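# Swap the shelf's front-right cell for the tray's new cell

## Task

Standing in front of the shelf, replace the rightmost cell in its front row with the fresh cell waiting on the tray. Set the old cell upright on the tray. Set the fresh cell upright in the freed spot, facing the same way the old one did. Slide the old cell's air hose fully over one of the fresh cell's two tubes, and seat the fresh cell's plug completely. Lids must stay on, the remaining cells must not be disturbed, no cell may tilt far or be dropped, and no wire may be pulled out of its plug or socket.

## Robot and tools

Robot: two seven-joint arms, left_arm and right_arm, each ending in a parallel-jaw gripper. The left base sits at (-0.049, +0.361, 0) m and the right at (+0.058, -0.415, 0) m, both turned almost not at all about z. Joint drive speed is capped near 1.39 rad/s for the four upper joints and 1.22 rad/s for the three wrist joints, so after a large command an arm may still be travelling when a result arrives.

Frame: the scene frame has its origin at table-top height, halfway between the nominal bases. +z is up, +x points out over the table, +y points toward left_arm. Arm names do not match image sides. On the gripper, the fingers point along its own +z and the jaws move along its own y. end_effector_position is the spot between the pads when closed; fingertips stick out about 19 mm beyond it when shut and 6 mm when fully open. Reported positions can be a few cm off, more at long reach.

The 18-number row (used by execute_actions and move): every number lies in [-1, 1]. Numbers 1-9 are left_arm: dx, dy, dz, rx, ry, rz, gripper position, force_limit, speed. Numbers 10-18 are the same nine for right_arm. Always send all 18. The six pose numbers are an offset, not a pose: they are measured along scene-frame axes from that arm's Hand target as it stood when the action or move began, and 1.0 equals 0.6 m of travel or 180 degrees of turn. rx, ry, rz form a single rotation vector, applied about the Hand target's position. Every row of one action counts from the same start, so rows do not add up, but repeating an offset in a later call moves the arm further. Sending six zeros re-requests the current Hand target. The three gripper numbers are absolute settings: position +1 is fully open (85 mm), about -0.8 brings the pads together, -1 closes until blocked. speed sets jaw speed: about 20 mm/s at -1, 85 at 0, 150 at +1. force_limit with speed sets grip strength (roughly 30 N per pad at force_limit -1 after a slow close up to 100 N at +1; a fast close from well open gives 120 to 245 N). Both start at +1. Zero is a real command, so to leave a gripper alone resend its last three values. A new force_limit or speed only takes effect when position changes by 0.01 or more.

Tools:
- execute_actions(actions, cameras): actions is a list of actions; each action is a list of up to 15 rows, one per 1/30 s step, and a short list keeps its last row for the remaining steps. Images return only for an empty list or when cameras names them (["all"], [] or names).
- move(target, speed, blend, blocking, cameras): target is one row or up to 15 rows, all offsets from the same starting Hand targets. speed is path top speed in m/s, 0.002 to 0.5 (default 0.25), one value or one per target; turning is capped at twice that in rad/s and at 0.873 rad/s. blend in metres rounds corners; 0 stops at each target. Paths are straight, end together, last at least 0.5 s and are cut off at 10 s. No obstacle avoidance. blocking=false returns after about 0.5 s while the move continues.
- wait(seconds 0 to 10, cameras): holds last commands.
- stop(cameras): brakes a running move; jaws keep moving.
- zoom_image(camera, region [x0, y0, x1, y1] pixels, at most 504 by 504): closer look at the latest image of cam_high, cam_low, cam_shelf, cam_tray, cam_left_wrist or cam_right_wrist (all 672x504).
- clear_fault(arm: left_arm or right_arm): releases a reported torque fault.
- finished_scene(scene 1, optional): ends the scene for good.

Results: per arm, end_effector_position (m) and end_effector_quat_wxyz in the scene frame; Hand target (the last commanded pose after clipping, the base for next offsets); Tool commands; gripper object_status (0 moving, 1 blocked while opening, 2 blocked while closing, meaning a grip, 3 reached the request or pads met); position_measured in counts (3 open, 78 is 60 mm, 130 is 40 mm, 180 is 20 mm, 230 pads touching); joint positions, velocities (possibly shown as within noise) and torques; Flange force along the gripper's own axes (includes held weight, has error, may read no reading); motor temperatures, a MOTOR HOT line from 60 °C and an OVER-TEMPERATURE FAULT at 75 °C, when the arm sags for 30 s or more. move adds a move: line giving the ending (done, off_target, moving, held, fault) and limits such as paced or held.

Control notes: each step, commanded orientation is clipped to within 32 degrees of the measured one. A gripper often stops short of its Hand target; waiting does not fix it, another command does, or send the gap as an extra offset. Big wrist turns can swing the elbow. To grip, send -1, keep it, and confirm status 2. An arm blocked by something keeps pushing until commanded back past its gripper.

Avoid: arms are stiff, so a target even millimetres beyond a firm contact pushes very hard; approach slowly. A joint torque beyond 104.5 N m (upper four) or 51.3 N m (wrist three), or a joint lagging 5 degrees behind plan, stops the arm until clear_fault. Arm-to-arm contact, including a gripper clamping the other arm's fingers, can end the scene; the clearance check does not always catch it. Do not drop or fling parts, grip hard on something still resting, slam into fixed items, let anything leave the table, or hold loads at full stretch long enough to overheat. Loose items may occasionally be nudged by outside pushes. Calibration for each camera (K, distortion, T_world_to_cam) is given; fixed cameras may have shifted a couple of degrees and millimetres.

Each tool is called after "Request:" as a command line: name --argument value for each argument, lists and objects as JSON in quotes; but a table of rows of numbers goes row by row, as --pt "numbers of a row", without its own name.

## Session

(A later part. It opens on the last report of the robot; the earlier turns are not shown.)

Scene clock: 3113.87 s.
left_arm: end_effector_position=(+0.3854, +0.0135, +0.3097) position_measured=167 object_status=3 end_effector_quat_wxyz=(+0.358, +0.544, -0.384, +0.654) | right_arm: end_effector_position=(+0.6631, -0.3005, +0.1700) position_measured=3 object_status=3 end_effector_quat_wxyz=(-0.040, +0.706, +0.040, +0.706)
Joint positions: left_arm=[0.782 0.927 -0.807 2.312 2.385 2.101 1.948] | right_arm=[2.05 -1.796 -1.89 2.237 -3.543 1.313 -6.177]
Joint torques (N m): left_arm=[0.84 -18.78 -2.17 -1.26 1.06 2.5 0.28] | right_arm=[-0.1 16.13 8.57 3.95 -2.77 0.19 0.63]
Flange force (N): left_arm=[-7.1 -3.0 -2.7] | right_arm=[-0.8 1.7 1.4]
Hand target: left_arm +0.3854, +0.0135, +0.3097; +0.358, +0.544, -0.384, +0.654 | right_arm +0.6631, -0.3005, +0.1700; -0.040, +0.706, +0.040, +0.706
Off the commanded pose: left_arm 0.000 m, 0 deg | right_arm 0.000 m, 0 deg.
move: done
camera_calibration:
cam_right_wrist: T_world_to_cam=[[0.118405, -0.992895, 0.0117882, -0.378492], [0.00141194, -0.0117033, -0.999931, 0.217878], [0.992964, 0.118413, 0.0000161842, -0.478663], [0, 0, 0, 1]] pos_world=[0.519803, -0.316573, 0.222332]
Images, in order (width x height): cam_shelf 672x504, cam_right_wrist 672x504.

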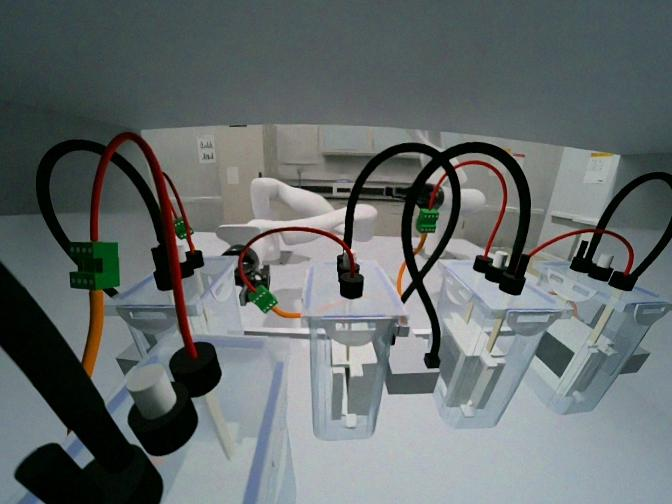

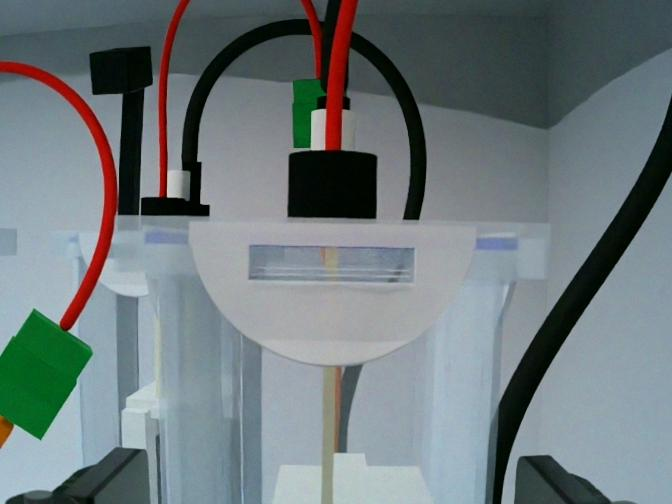

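Request:
move --target '[0,0,0,0,0,0,-0.3,0.5,-1,0,0,0,0,0,0,-1,-1,-1]' --speed 0.03 --cameras '["cam_right_wrist"]'

Scene clock: 3119.47 s.
left_arm: end_effector_position=(+0.3854, +0.0135, +0.3097) position_measured=167 object_status=3 end_effector_quat_wxyz=(+0.358, +0.544, -0.384, +0.654) | right_arm: end_effector_position=(+0.6632, -0.3004, +0.1701) position_measured=30 object_status=0 end_effector_quat_wxyz=(-0.040, +0.706, +0.040, +0.706)
Joint positions: left_arm=[0.782 0.927 -0.807 2.312 2.385 2.101 1.948] | right_arm=[2.05 -1.796 -1.89 2.237 -3.543 1.313 -6.177]
Joint torques (N m): left_arm=[0.81 -18.76 -2.14 -1.3 1.06 2.47 0.29] | right_arm=[5.43 15.05 7.96 5.92 -2.7 -2.49 0.63]
Flange force (N): left_arm=[-7.0 -2.9 -2.8] | right_arm=[0.0 -7.4 -2.8]
Hand target: left_arm +0.3854, +0.0135, +0.3097; +0.358, +0.544, -0.384, +0.654 | right_arm +0.6631, -0.3005, +0.1700; -0.040, +0.706, +0.040, +0.706
Off the commanded pose: left_arm 0.000 m, 0 deg | right_arm 0.000 m, 0 deg.
move: done
camera_calibration:
cam_right_wrist: T_world_to_cam=[[0.118601, -0.992872, 0.0118009, -0.37849], [0.00151493, -0.0117038, -0.99993, 0.217826], [0.992941, 0.11861, 0.000116059, -0.478623], [0, 0, 0, 1]] pos_world=[0.519803, -0.316473, 0.222333]
Images, in order (width x height): cam_right_wrist 672x504.

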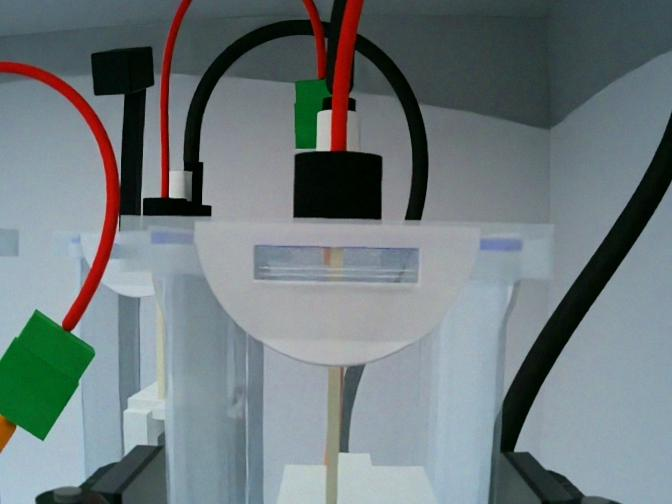

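Request:
move --target '[0,0,0,0,0,0,-0.3,0.5,-1,-0.0103,0.0217,0,0,0,-0.0417,-1,-1,-1]' --speed 0.025 --cameras '["cam_right_wrist","cam_shelf"]'

Scene clock: 3126.10 s.
left_arm: end_effector_position=(+0.3854, +0.0135, +0.3097) position_measured=167 object_status=3 end_effector_quat_wxyz=(+0.358, +0.544, -0.384, +0.654) | right_arm: end_effector_position=(+0.6570, -0.2875, +0.1700) position_measured=30 object_status=2 end_effector_quat_wxyz=(+0.006, +0.707, -0.006, +0.707)
Joint positions: left_arm=[0.782 0.927 -0.807 2.312 2.385 2.101 1.948] | right_arm=[1.897 -1.75 -1.916 2.205 -3.598 1.01 -6.089]
Joint torques (N m): left_arm=[0.79 -18.79 -2.15 -1.29 1.06 2.48 0.26] | right_arm=[-1.89 16.85 11.26 3.3 -3.03 1.43 0.89]
Flange force (N): left_arm=[-7.0 -2.9 -2.7] | right_arm=[-4.7 4.1 2.4]
Hand target: left_arm +0.3854, +0.0135, +0.3097; +0.358, +0.544, -0.384, +0.654 | right_arm +0.6570, -0.2875, +0.1700; +0.006, +0.707, -0.006, +0.707
Off the commanded pose: left_arm 0.000 m, 0 deg | right_arm 0.000 m, 0 deg.
move: done
camera_calibration:
cam_right_wrist: T_world_to_cam=[[-0.0121763, -0.999856, 0.0118303, -0.281048], [-0.000128263, -0.0118297, -0.99993, 0.219015], [0.999926, -0.0121769, 0.0000157968, -0.516229], [0, 0, 0, 1]] pos_world=[0.512797, -0.284703, 0.222332]
Images, in order (width x height): cam_shelf 672x504, cam_right_wrist 672x504.

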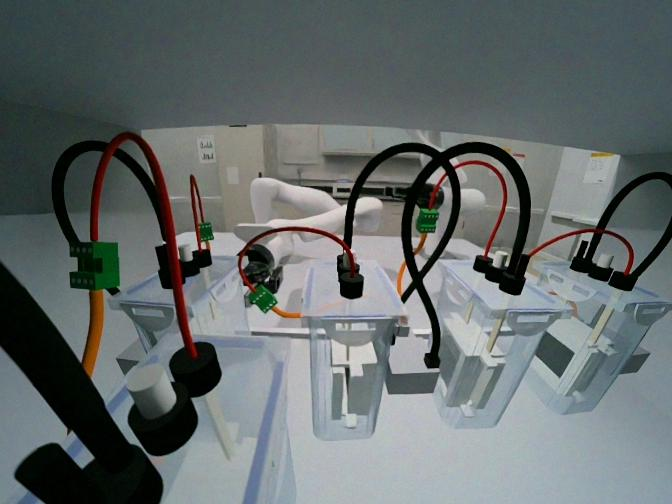

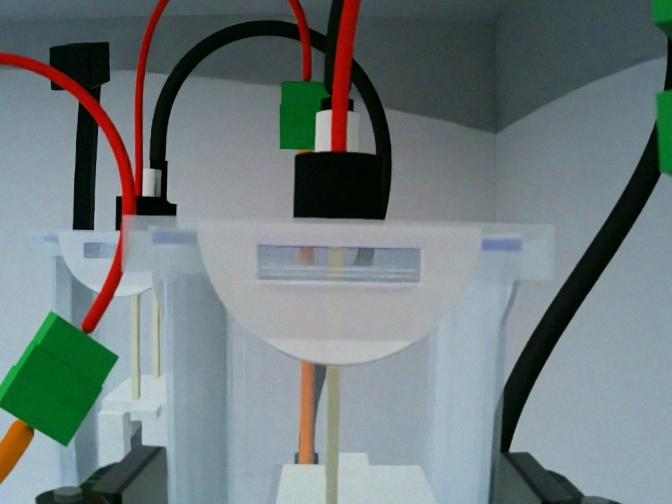

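Request:
move --pt "0 0 0 0 0 0 -0.3 0.5 -1 -0.0075 -0.003 0 0 0 0 -1 -1 -1" --pt "0 0 0 0 0 0 -0.3 0.5 -1 -0.0075 -0.003 0 0 0 0 1 -1 -1" --speed 0.025 --cameras '["cam_right_wrist"]'

Scene clock: 3130.83 s.
left_arm: end_effector_position=(+0.3854, +0.0135, +0.3097) position_measured=167 object_status=3 end_effector_quat_wxyz=(+0.358, +0.544, -0.384, +0.654) | right_arm: end_effector_position=(+0.6524, -0.2893, +0.1700) position_measured=3 object_status=0 end_effector_quat_wxyz=(+0.006, +0.707, -0.006, +0.707)
Joint positions: left_arm=[0.782 0.927 -0.807 2.312 2.385 2.101 1.948] | right_arm=[1.894 -1.752 -1.921 2.22 -3.6 1.021 -6.095]
Joint torques (N m): left_arm=[0.81 -18.78 -2.16 -1.26 1.06 2.47 0.3] | right_arm=[-0.1 15.56 8.96 3.99 -2.34 0.43 0.57]
Flange force (N): left_arm=[-7.1 -2.9 -2.8] | right_arm=[-1.3 0.8 1.9]
Hand target: left_arm +0.3854, +0.0135, +0.3097; +0.358, +0.544, -0.384, +0.654 | right_arm +0.6525, -0.2893, +0.1700; +0.006, +0.707, -0.006, +0.707
Off the commanded pose: left_arm 0.000 m, 0 deg | right_arm 0.000 m, 0 deg.
move: done
camera_calibration:
cam_right_wrist: T_world_to_cam=[[-0.0122758, -0.999856, 0.01173, -0.28273], [-0.000127961, -0.0117293, -0.999931, 0.219023], [0.999925, -0.0122765, 0.0000160441, -0.511778], [0, 0, 0, 1]] pos_world=[0.508297, -0.286403, 0.222332]
Images, in order (width x height): cam_right_wrist 672x504.

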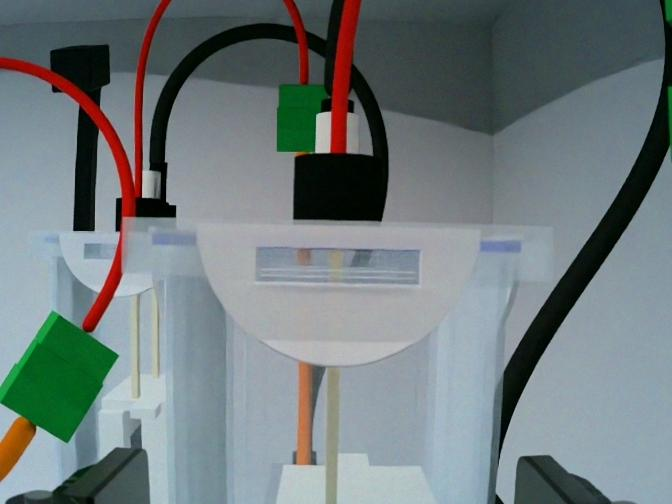

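Retreat slowly.

Request:
move --target '[0,0,0,0,0,0,-0.3,0.5,-1,-0.0667,0,0,0,0,0,1,-1,-1]' --speed 0.03 --cameras '["cam_right_wrist","cam_shelf"]'

Request:
move --target '[0,0,0,0,0,0,-0.3,0.5,-1,-0.073,0.03,0.01,0,0,0,1,-1,-1]' --speed 0.03 --cameras '["cam_right_wrist","cam_shelf","cam_low"]'

Scene clock: 3135.03 s.
left_arm: end_effector_position=(+0.3854, +0.0135, +0.3097) position_measured=167 object_status=3 end_effector_quat_wxyz=(+0.358, +0.544, -0.384, +0.654) | right_arm: end_effector_position=(+0.6125, -0.2893, +0.1700) position_measured=3 object_status=3 end_effector_quat_wxyz=(+0.006, +0.707, -0.006, +0.707)
Joint positions: left_arm=[0.782 0.927 -0.807 2.312 2.385 2.101 1.948] | right_arm=[1.819 -1.768 -1.963 2.327 -3.635 1.058 -6.123]
Joint torques (N m): left_arm=[0.81 -18.75 -2.16 -1.26 1.03 2.47 0.28] | right_arm=[-0.26 14.51 8.33 4.39 -2.3 0.35 0.55]
Flange force (N): left_arm=[-7.0 -2.9 -2.6] | right_arm=[-1.2 1.6 1.7]
Hand target: left_arm +0.3854, +0.0135, +0.3097; +0.358, +0.544, -0.384, +0.654 | right_arm +0.6124, -0.2893, +0.1700; +0.006, +0.707, -0.006, +0.707
Off the commanded pose: left_arm 0.000 m, 0 deg | right_arm 0.000 m, 0 deg.
move: done
camera_calibration:
cam_right_wrist: T_world_to_cam=[[-0.0122762, -0.999855, 0.0118299, -0.283343], [-0.000129445, -0.0118292, -0.99993, 0.218988], [0.999925, -0.0122769, 0.0000157918, -0.471782], [0, 0, 0, 1]] pos_world=[0.468297, -0.286503, 0.222332]
Images, in order (width x height): cam_shelf 672x504, cam_right_wrist 672x504.

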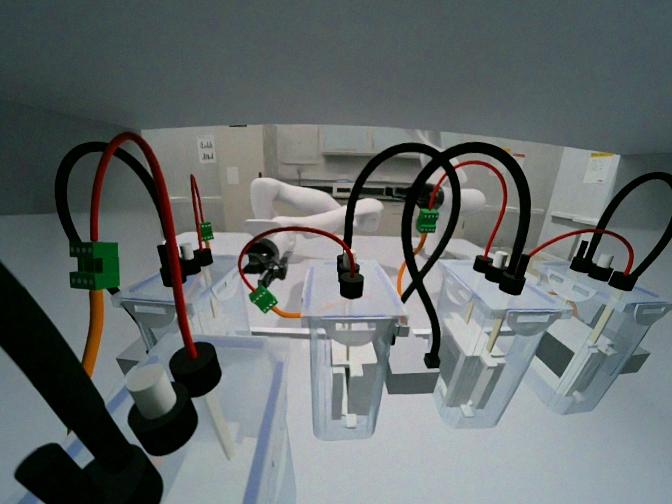

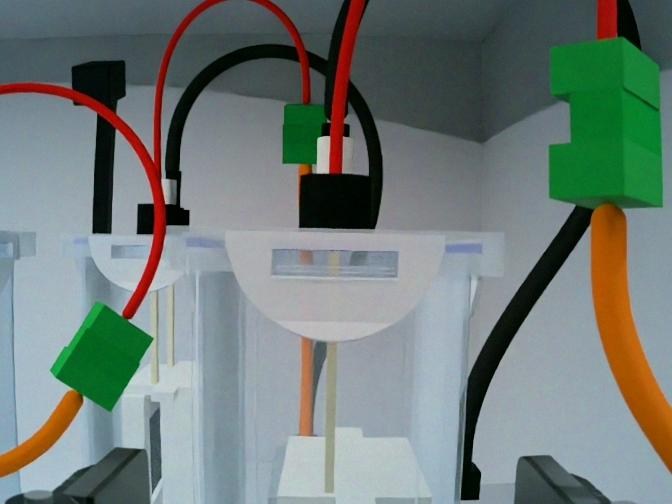

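Scene clock: 3136.97 s.
left_arm: end_effector_position=(+0.3854, +0.0135, +0.3097) position_measured=167 object_status=3 end_effector_quat_wxyz=(+0.358, +0.544, -0.384, +0.654) | right_arm: end_effector_position=(+0.5687, -0.2713, +0.1760) position_measured=3 object_status=3 end_effector_quat_wxyz=(+0.006, +0.707, -0.006, +0.707)
Joint positions: left_arm=[0.782 0.927 -0.807 2.312 2.385 2.101 1.948] | right_arm=[1.678 -1.752 -2.004 2.415 -3.677 1.009 -6.118]
Joint torques (N m): left_arm=[0.82 -18.76 -2.18 -1.27 1.06 2.45 0.29] | right_arm=[0.09 13.71 7.83 4.98 -2.27 0.4 0.6]
Flange force (N): left_arm=[-7.1 -2.9 -2.8] | right_arm=[-2.0 0.3 1.5]
Hand target: left_arm +0.3854, +0.0135, +0.3097; +0.358, +0.544, -0.384, +0.654 | right_arm +0.5686, -0.2713, +0.1760; +0.006, +0.707, -0.006, +0.707
Off the commanded pose: left_arm 0.000 m, 0 deg | right_arm 0.000 m, 0 deg.
move: done
camera_calibration:
cam_right_wrist: T_world_to_cam=[[-0.0122762, -0.999855, 0.0118299, -0.265954], [-0.000129445, -0.0118292, -0.99993, 0.225195], [0.999925, -0.0122769, 0.0000157918, -0.427765], [0, 0, 0, 1]] pos_world=[0.424497, -0.268503, 0.228332]
Images, in order (width x height): cam_low 672x504, cam_shelf 672x504, cam_right_wrist 672x504.

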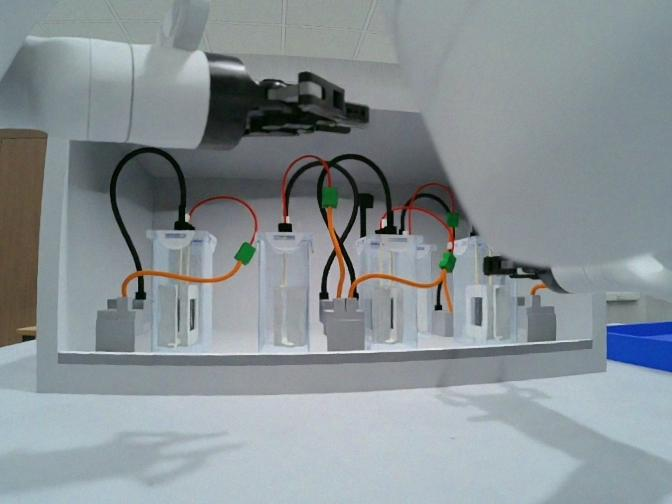

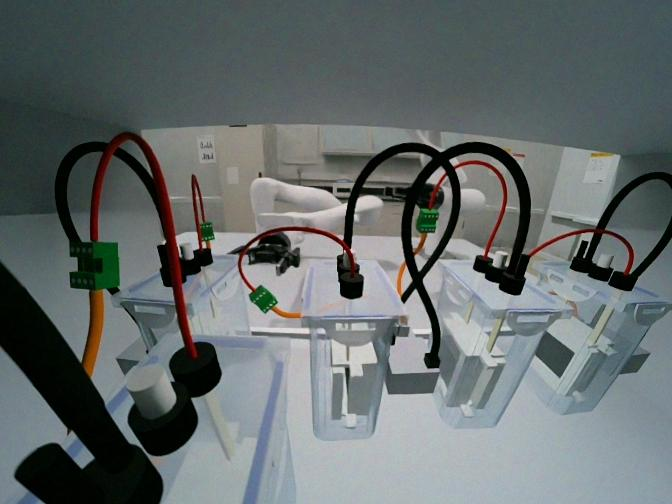

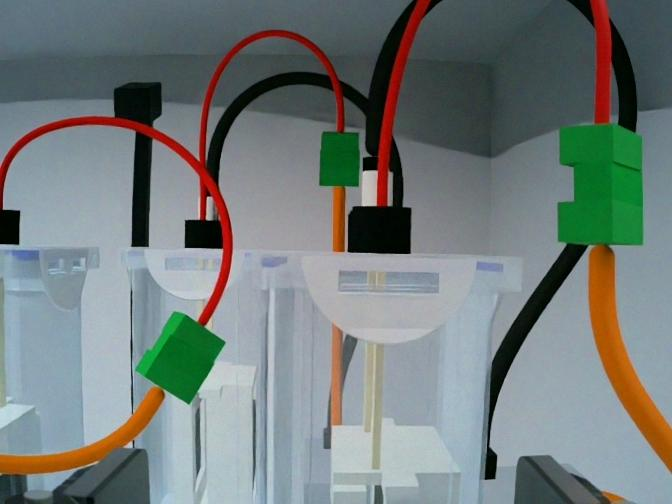

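Request:
zoom_image --camera "cam_right_wrist" --region '[530, 100, 672, 270]'

Request:
zoom_image --camera "cam_shelf" --region '[145, 170, 265, 290]'

Request:
zoom_image --camera "cam_right_wrist" --region '[330, 120, 440, 280]'

Scaled by 2.965.

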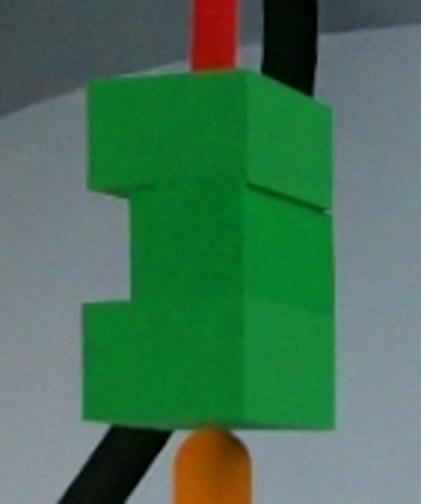

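Scaled by 4.200 from the camera's 672x504 image, which has a finer 960x720 frame.

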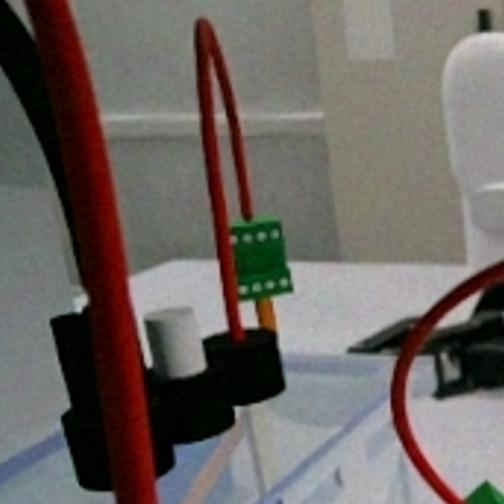

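Scaled by 3.150.

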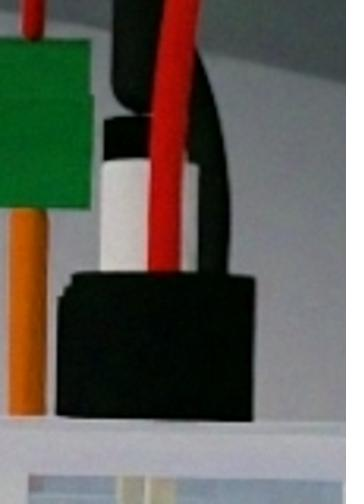

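Request:
zoom_image --camera "cam_shelf" --region '[130, 200, 230, 300]'

Request:
zoom_image --camera "cam_low" --region '[430, 170, 550, 270]'

Request:
zoom_image --camera "cam_low" --region '[340, 170, 440, 270]'

Request:
move --target '[0,0,0,0,0,0,-0.3,0.5,-1,0,0,0.01,0,0,0,1,-1,-1]' --cameras '["cam_left_wrist"]'

Request:
zoom_image --camera "cam_left_wrist" --region '[120, 300, 260, 490]'

Scaled by 5.040 from the camera's 672x504 image, which has a finer 960x720 frame.

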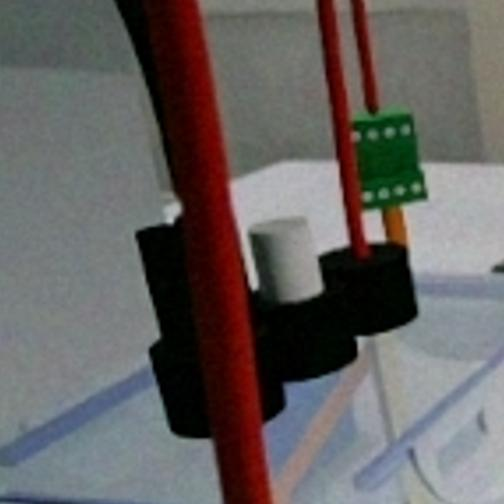

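Scaled by 4.200 from the camera's 672x504 image, which has a finer 960x720 frame.

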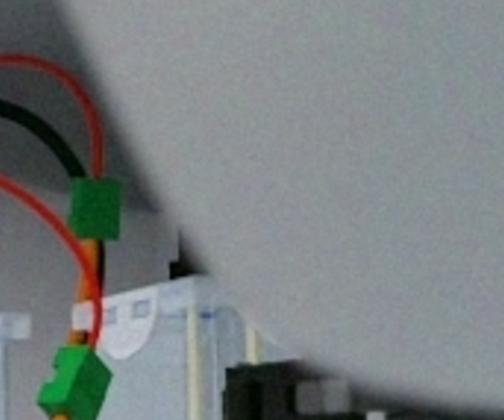

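Scaled by 5.040 from the camera's 672x504 image, which has a finer 960x720 frame.

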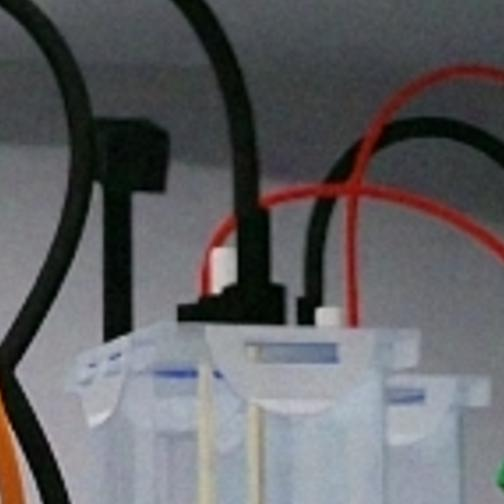

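Scene clock: 3151.03 s.
left_arm: end_effector_position=(+0.3854, +0.0135, +0.3097) position_measured=167 object_status=3 end_effector_quat_wxyz=(+0.358, +0.544, -0.384, +0.654) | right_arm: end_effector_position=(+0.5686, -0.2713, +0.1820) position_measured=3 object_status=3 end_effector_quat_wxyz=(+0.006, +0.707, -0.006, +0.707)
Joint positions: left_arm=[0.782 0.927 -0.807 2.312 2.385 2.101 1.948] | right_arm=[1.681 -1.736 -1.992 2.422 -3.659 1.015 -6.116]
Joint torques (N m): left_arm=[0.81 -18.76 -2.15 -1.29 1.04 2.47 0.28] | right_arm=[-0.24 13.73 7.83 4.73 -2.32 0.36 0.57]
Flange force (N): left_arm=[-7.0 -2.9 -2.7] | right_arm=[-1.4 1.5 2.2]
Hand target: left_arm +0.3854, +0.0135, +0.3097; +0.358, +0.544, -0.384, +0.654 | right_arm +0.5686, -0.2713, +0.1820; +0.006, +0.707, -0.006, +0.707
Off the commanded pose: left_arm 0.000 m, 0 deg | right_arm 0.000 m, 0 deg.
move: done
camera_calibration:
cam_left_wrist: T_world_to_cam=[[-0.876858, -0.45768, -0.147135, 0.391709], [0.178466, -0.0257074, -0.98361, 0.290533], [0.446396, -0.888745, 0.104222, -0.04381], [0, 0, 0, 1]] pos_world=[0.31118, 0.147811, 0.347971]
Images, in order (width x height): cam_left_wrist 672x504.

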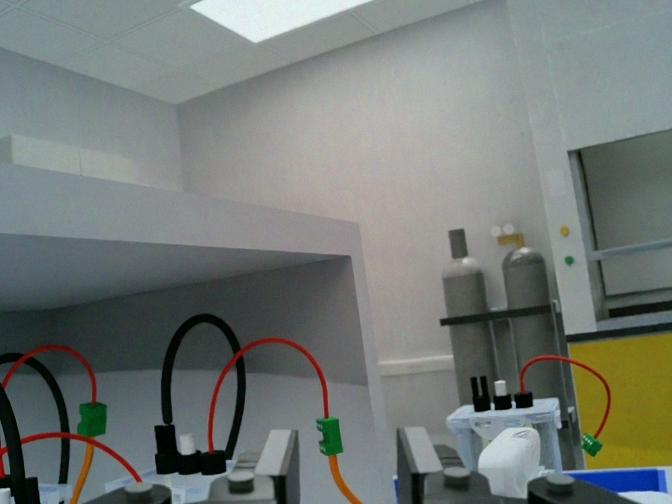

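Scaled by 2.653.

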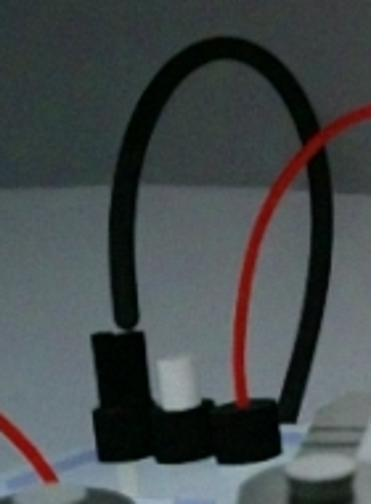

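Request:
zoom_image --camera "cam_left_wrist" --region '[140, 400, 240, 490]'

Request:
move --target '[0,0,0,0,0,0,-0.3,0.5,-1,0,0,0.1,0,0,0,1,-1,-1]' --cameras '["cam_right_wrist","cam_shelf"]'

Request:
zoom_image --camera "cam_right_wrist" --region '[130, 160, 430, 380]'

Request:
zoom_image --camera "cam_shelf" --region '[460, 210, 640, 310]'

Scaled by 5.040.

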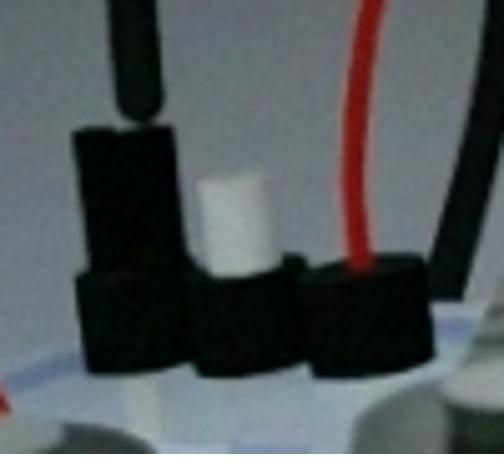

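Scene clock: 3164.63 s.
left_arm: end_effector_position=(+0.3854, +0.0135, +0.3097) position_measured=167 object_status=3 end_effector_quat_wxyz=(+0.358, +0.544, -0.384, +0.654) | right_arm: end_effector_position=(+0.5686, -0.2713, +0.2420) position_measured=3 object_status=3 end_effector_quat_wxyz=(+0.006, +0.707, -0.006, +0.707)
Joint positions: left_arm=[0.782 0.927 -0.807 2.312 2.385 2.101 1.948] | right_arm=[1.706 -1.563 -1.862 2.474 -3.475 1.049 -6.07]
Joint torques (N m): left_arm=[0.83 -18.79 -2.16 -1.3 1.06 2.47 0.27] | right_arm=[-0.24 13.64 7.79 2.51 -2.36 0.5 0.57]
Motor temperatures (°C): left_arm=[28 50 25 29 34 34 44] | right_arm=[30 34 26 26 36 37 41]
Flange force (N): left_arm=[-7.1 -2.9 -2.8] | right_arm=[-0.3 0.7 2.1]
Hand target: left_arm +0.3854, +0.0135, +0.3097; +0.358, +0.544, -0.384, +0.654 | right_arm +0.5686, -0.2713, +0.2420; +0.006, +0.707, -0.006, +0.707
Off the commanded pose: left_arm 0.000 m, 0 deg | right_arm 0.000 m, 0 deg.
move: done
camera_calibration:
cam_right_wrist: T_world_to_cam=[[-0.0122762, -0.999855, 0.0118284, -0.266734], [-0.000129423, -0.0118277, -0.99993, 0.291091], [0.999925, -0.0122769, 0.0000157955, -0.427666], [0, 0, 0, 1]] pos_world=[0.424397, -0.268503, 0.294232]
Images, in order (width x height): cam_shelf 672x504, cam_right_wrist 672x504.

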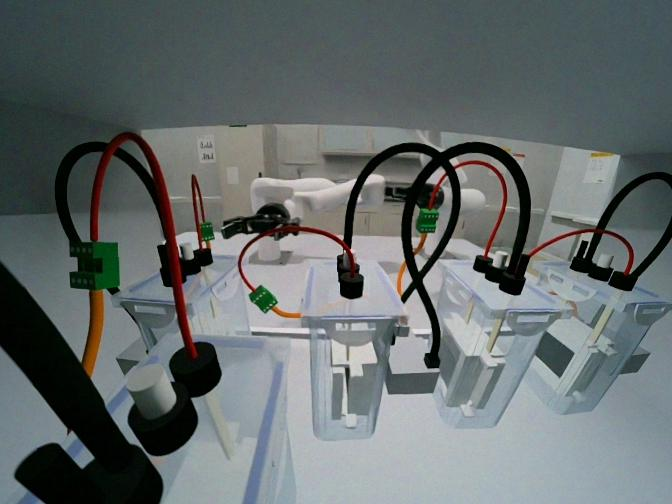

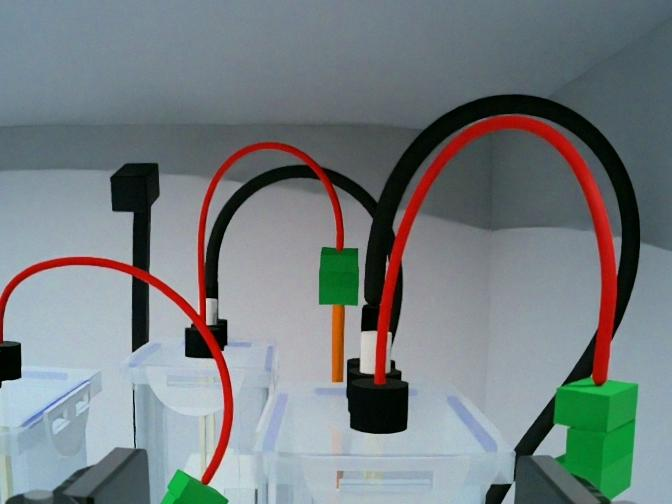

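Scaled by 1.680.

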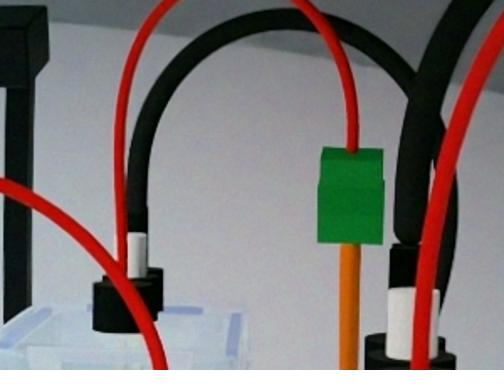

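Scaled by 2.800 from the camera's 672x504 image, which has a finer 960x720 frame.

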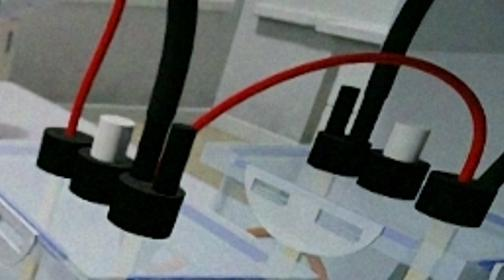

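Request:
zoom_image --camera "cam_right_wrist" --region '[170, 260, 250, 370]'

Request:
zoom_image --camera "cam_right_wrist" --region '[330, 270, 430, 440]'

Request:
zoom_image --camera "cam_shelf" --region '[470, 230, 540, 300]'

Request:
zoom_image --camera "cam_shelf" --region '[140, 220, 220, 300]'

Request:
zoom_image --camera "cam_shelf" --region '[320, 220, 400, 300]'

Request:
zoom_image --camera "cam_shelf" --region '[570, 220, 640, 290]'

Scaled by 4.582.

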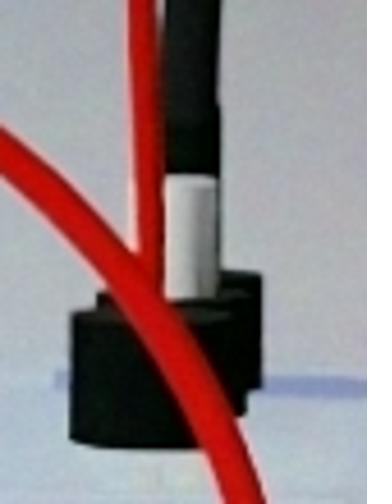

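Scaled by 2.965.

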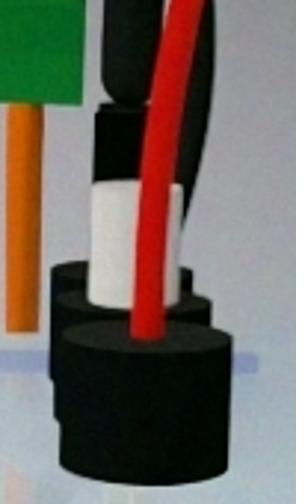

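Scaled by 7.200 from the camera's 672x504 image, which has a finer 960x720 frame.

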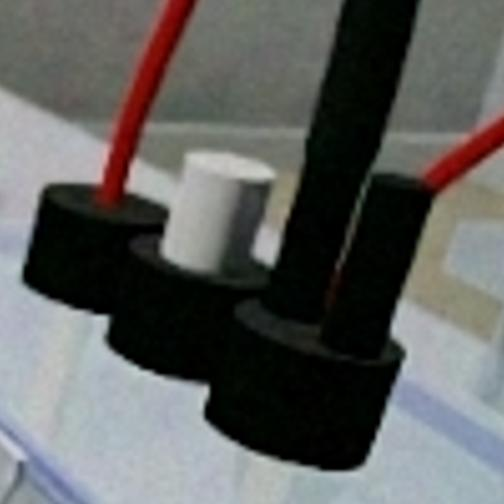

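Scaled by 6.300 from the camera's 672x504 image, which has a finer 960x720 frame.

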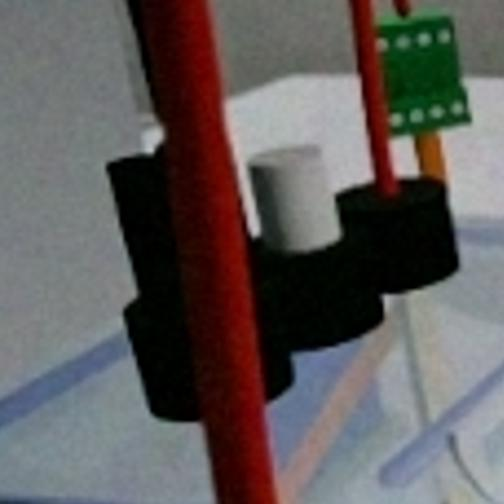

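Scaled by 6.300 from the camera's 672x504 image, which has a finer 960x720 frame.

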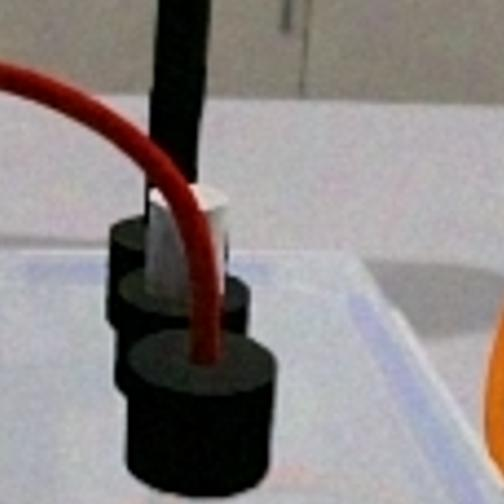

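Scaled by 7.200 from the camera's 672x504 image, which has a finer 960x720 frame.

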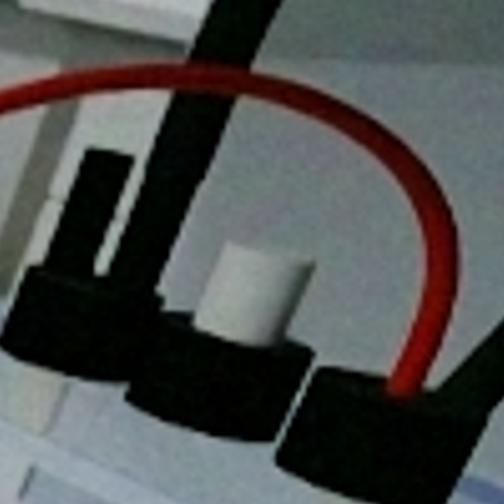

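Request:
move --target '[0.058,0.144,0.05,0,0,0,-0.3,0.5,-1,0.0623,0.0738,0.1167,0,0,-0.15,-0.45,0.0,-1]' --speed 0.12 --cameras '["cam_right_wrist","cam_left_wrist","cam_high","cam_shelf"]'

Scene clock: 3246.03 s.
left_arm: end_effector_position=(+0.4202, +0.0999, +0.3397) position_measured=167 object_status=3 end_effector_quat_wxyz=(+0.358, +0.544, -0.384, +0.654) | right_arm: end_effector_position=(+0.6060, -0.2270, +0.3120) position_measured=186 object_status=0 end_effector_quat_wxyz=(+0.171, +0.686, -0.171, +0.686)
Joint positions: left_arm=[0.5 0.833 -0.805 2.224 2.101 2.101 1.94] | right_arm=[1.539 -1.603 -1.485 1.886 -3.552 -0.228 -5.867]
Joint torques (N m): left_arm=[0.83 -18.55 -1.69 -1.98 1.04 2.51 0.3] | right_arm=[-0.23 16.54 10.47 0.6 0.61 1.05 0.63]
Flange force (N): left_arm=[-6.7 -3.0 -2.9] | right_arm=[-1.3 -3.1 0.5]
Hand target: left_arm +0.4202, +0.0999, +0.3397; +0.358, +0.544, -0.384, +0.654 | right_arm +0.6060, -0.2270, +0.3120; +0.171, +0.686, -0.171, +0.686
Off the commanded pose: left_arm 0.000 m, 0 deg | right_arm 0.000 m, 0 deg.
move: done
camera_calibration:
cam_left_wrist: T_world_to_cam=[[-0.876866, -0.457679, -0.14709, 0.466167], [0.178426, -0.0257284, -0.983617, 0.316073], [0.446396, -0.888745, 0.104222, 0.0143164], [0, 0, 0, 1]] pos_world=[0.34598, 0.234211, 0.377972]
cam_right_wrist: T_world_to_cam=[[-0.464837, -0.885318, 0.0117926, 0.0775035], [-0.00546792, -0.0104484, -0.99993, 0.365264], [0.885379, -0.464869, 0.0000159412, -0.497807], [0, 0, 0, 1]] pos_world=[0.478772, -0.158984, 0.364332]
Images, in order (width x height): cam_high 672x504, cam_shelf 672x504, cam_left_wrist 672x504, cam_right_wrist 672x504.

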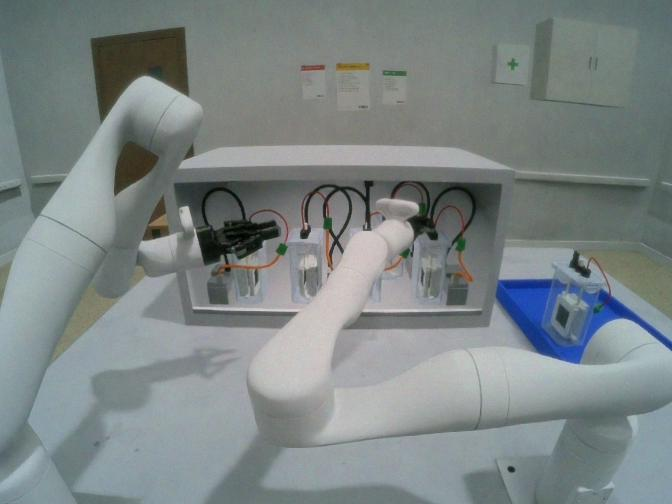

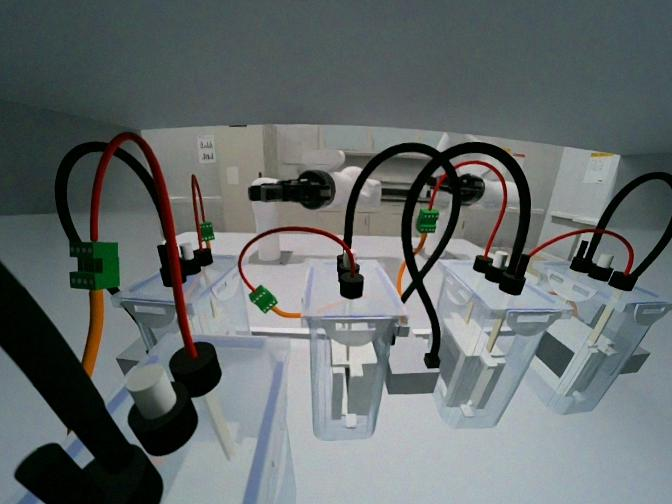

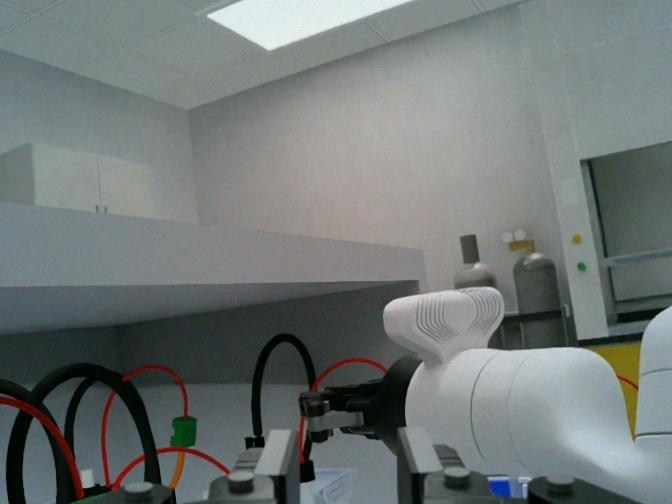

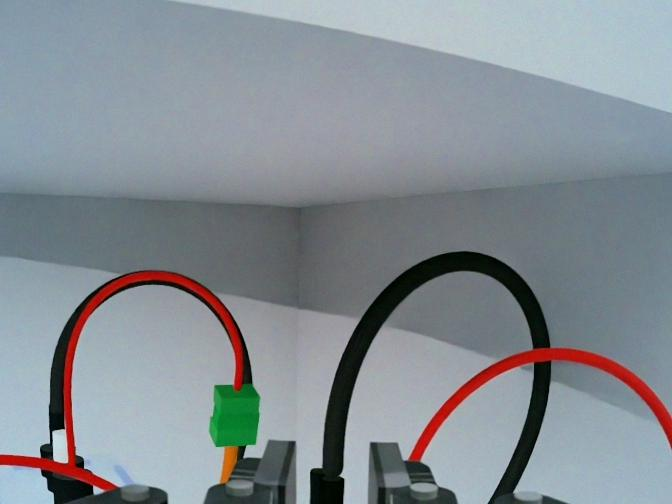

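Request:
move --target '[0,0,0,0,0,0,-0.3,0.5,-1,0.1152,-0.066,0,0,0,0,-0.45,0.0,-1]' --speed 0.05 --cameras '["cam_right_wrist","cam_left_wrist","cam_shelf"]'

Scene clock: 3260.07 s.
left_arm: end_effector_position=(+0.4202, +0.0999, +0.3397) position_measured=167 object_status=3 end_effector_quat_wxyz=(+0.358, +0.544, -0.384, +0.654) | right_arm: end_effector_position=(+0.6751, -0.2666, +0.3120) position_measured=186 object_status=3 end_effector_quat_wxyz=(+0.171, +0.686, -0.171, +0.686)
Joint positions: left_arm=[0.5 0.833 -0.805 2.224 2.101 2.101 1.94] | right_arm=[1.73 -1.565 -1.529 1.816 -3.555 -0.095 -5.852]
Joint torques (N m): left_arm=[0.83 -18.54 -1.7 -1.97 1.03 2.48 0.28] | right_arm=[-0.07 17.68 10.97 0.38 0.3 1.18 0.59]
Flange force (N): left_arm=[-6.7 -3.1 -2.9] | right_arm=[-1.6 -3.2 0.5]
Hand target: left_arm +0.4202, +0.0999, +0.3397; +0.358, +0.544, -0.384, +0.654 | right_arm +0.6751, -0.2666, +0.3120; +0.171, +0.686, -0.171, +0.686
Off the commanded pose: left_arm 0.000 m, 0 deg | right_arm 0.000 m, 0 deg.
move: done
camera_calibration:
cam_left_wrist: T_world_to_cam=[[-0.876866, -0.457679, -0.14709, 0.466167], [0.178426, -0.0257284, -0.983617, 0.316073], [0.446396, -0.888745, 0.104222, 0.0143164], [0, 0, 0, 1]] pos_world=[0.34598, 0.234211, 0.377972]
cam_right_wrist: T_world_to_cam=[[-0.464837, -0.885318, 0.0117926, 0.0745651], [-0.00546792, -0.0104484, -0.99993, 0.365228], [0.885379, -0.464869, 0.0000159412, -0.577396], [0, 0, 0, 1]] pos_world=[0.547872, -0.198584, 0.364332]
Images, in order (width x height): cam_shelf 672x504, cam_left_wrist 672x504, cam_right_wrist 672x504.

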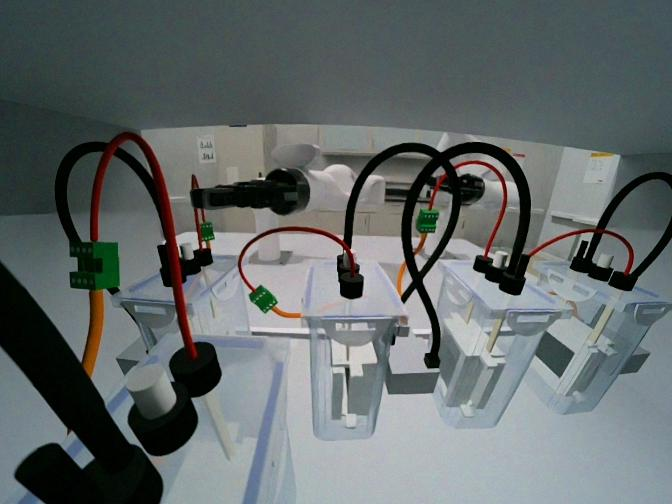

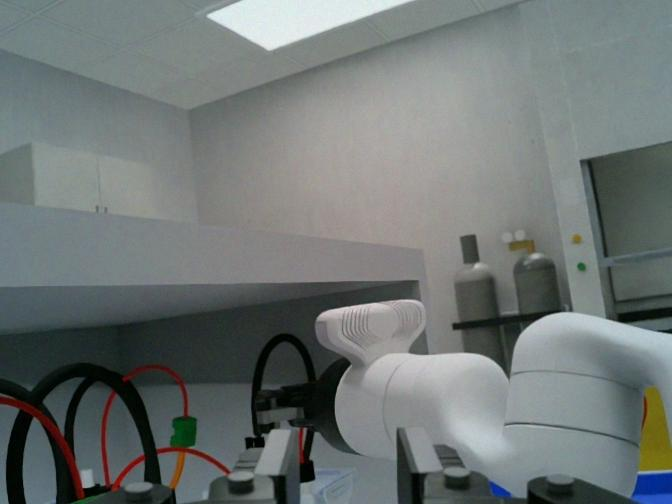

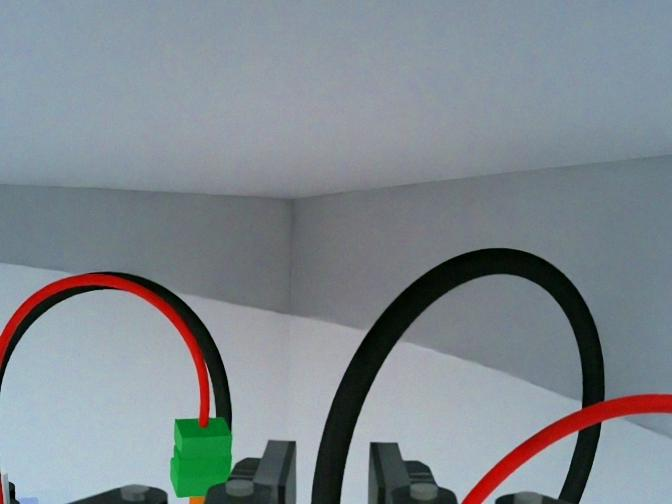

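Request:
move --target '[0,0,0,0,0,0,-0.3,0.5,-1,0.0738,-0.0387,0,0,0,0,-0.45,0.0,-1]' --speed 0.04 --cameras '["cam_right_wrist","cam_left_wrist","cam_shelf"]'

Request:
zoom_image --camera "cam_left_wrist" --region '[200, 320, 360, 504]'

Request:
zoom_image --camera "cam_shelf" --region '[120, 160, 260, 300]'

Scene clock: 3267.13 s.
left_arm: end_effector_position=(+0.4202, +0.0999, +0.3397) position_measured=167 object_status=3 end_effector_quat_wxyz=(+0.358, +0.544, -0.384, +0.654) | right_arm: end_effector_position=(+0.7194, -0.2898, +0.3120) position_measured=186 object_status=3 end_effector_quat_wxyz=(+0.171, +0.686, -0.171, +0.686)
Joint positions: left_arm=[0.5 0.833 -0.805 2.224 2.101 2.101 1.94] | right_arm=[1.851 -1.549 -1.549 1.742 -3.552 -0.044 -5.846]
Joint torques (N m): left_arm=[0.83 -18.55 -1.65 -2.01 1.04 2.49 0.27] | right_arm=[-0.16 18.64 11.23 0.37 0.19 1.19 0.61]
Flange force (N): left_arm=[-6.6 -3.0 -3.0] | right_arm=[-1.7 -3.5 1.2]
Hand target: left_arm +0.4202, +0.0999, +0.3397; +0.358, +0.544, -0.384, +0.654 | right_arm +0.7194, -0.2898, +0.3120; +0.171, +0.686, -0.171, +0.686
Off the commanded pose: left_arm 0.000 m, 0 deg | right_arm 0.000 m, 0 deg.
move: done
camera_calibration:
cam_left_wrist: T_world_to_cam=[[-0.876866, -0.457679, -0.14709, 0.466167], [0.178426, -0.0257284, -0.983617, 0.316073], [0.446396, -0.888745, 0.104222, 0.0143164], [0, 0, 0, 1]] pos_world=[0.34598, 0.234211, 0.377972]
cam_right_wrist: T_world_to_cam=[[-0.464837, -0.885317, 0.011881, 0.0745857], [-0.00550922, -0.0105265, -0.999929, 0.365234], [0.885379, -0.46487, 0.0000157182, -0.627403], [0, 0, 0, 1]] pos_world=[0.592172, -0.221784, 0.364332]
Images, in order (width x height): cam_shelf 672x504, cam_left_wrist 672x504, cam_right_wrist 672x504.

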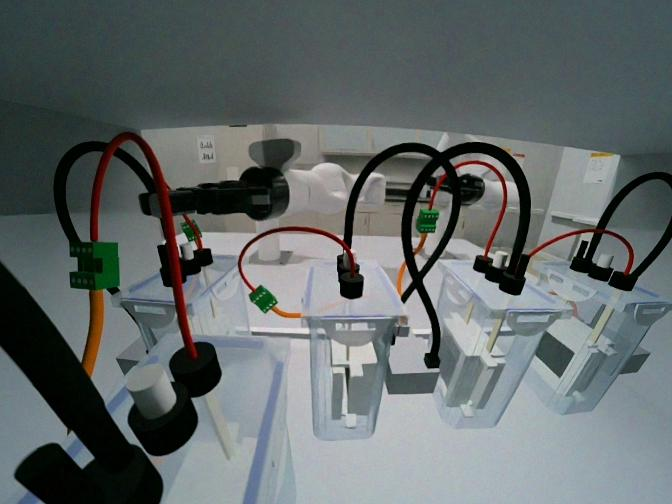

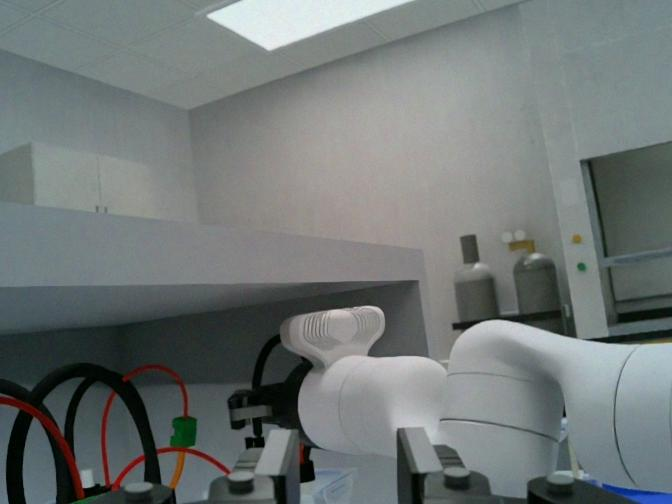

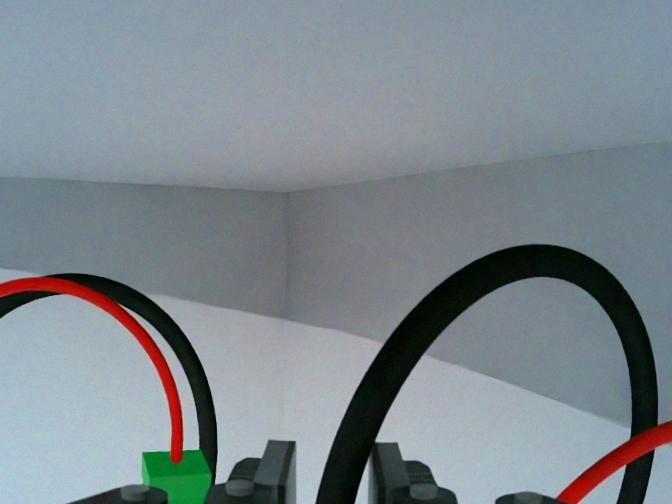

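Scaled by 2.739.

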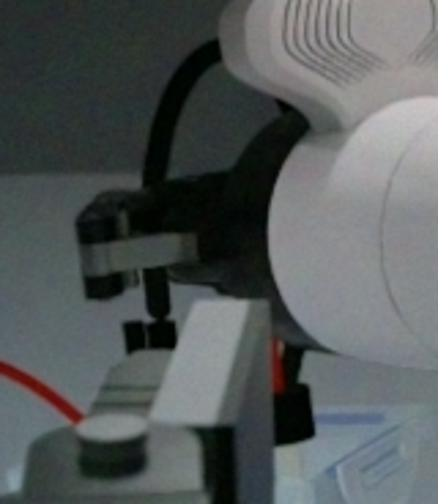

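Scaled by 3.600 from the camera's 672x504 image, which has a finer 960x720 frame.

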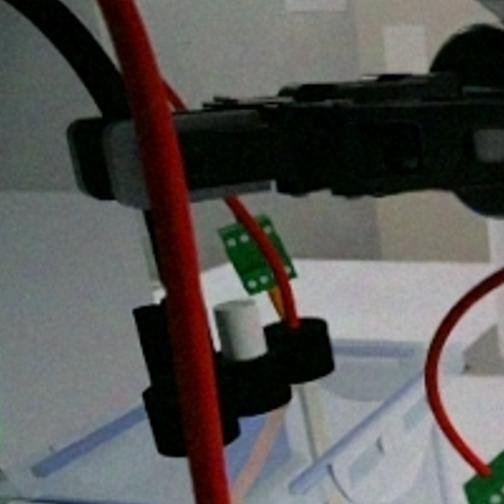

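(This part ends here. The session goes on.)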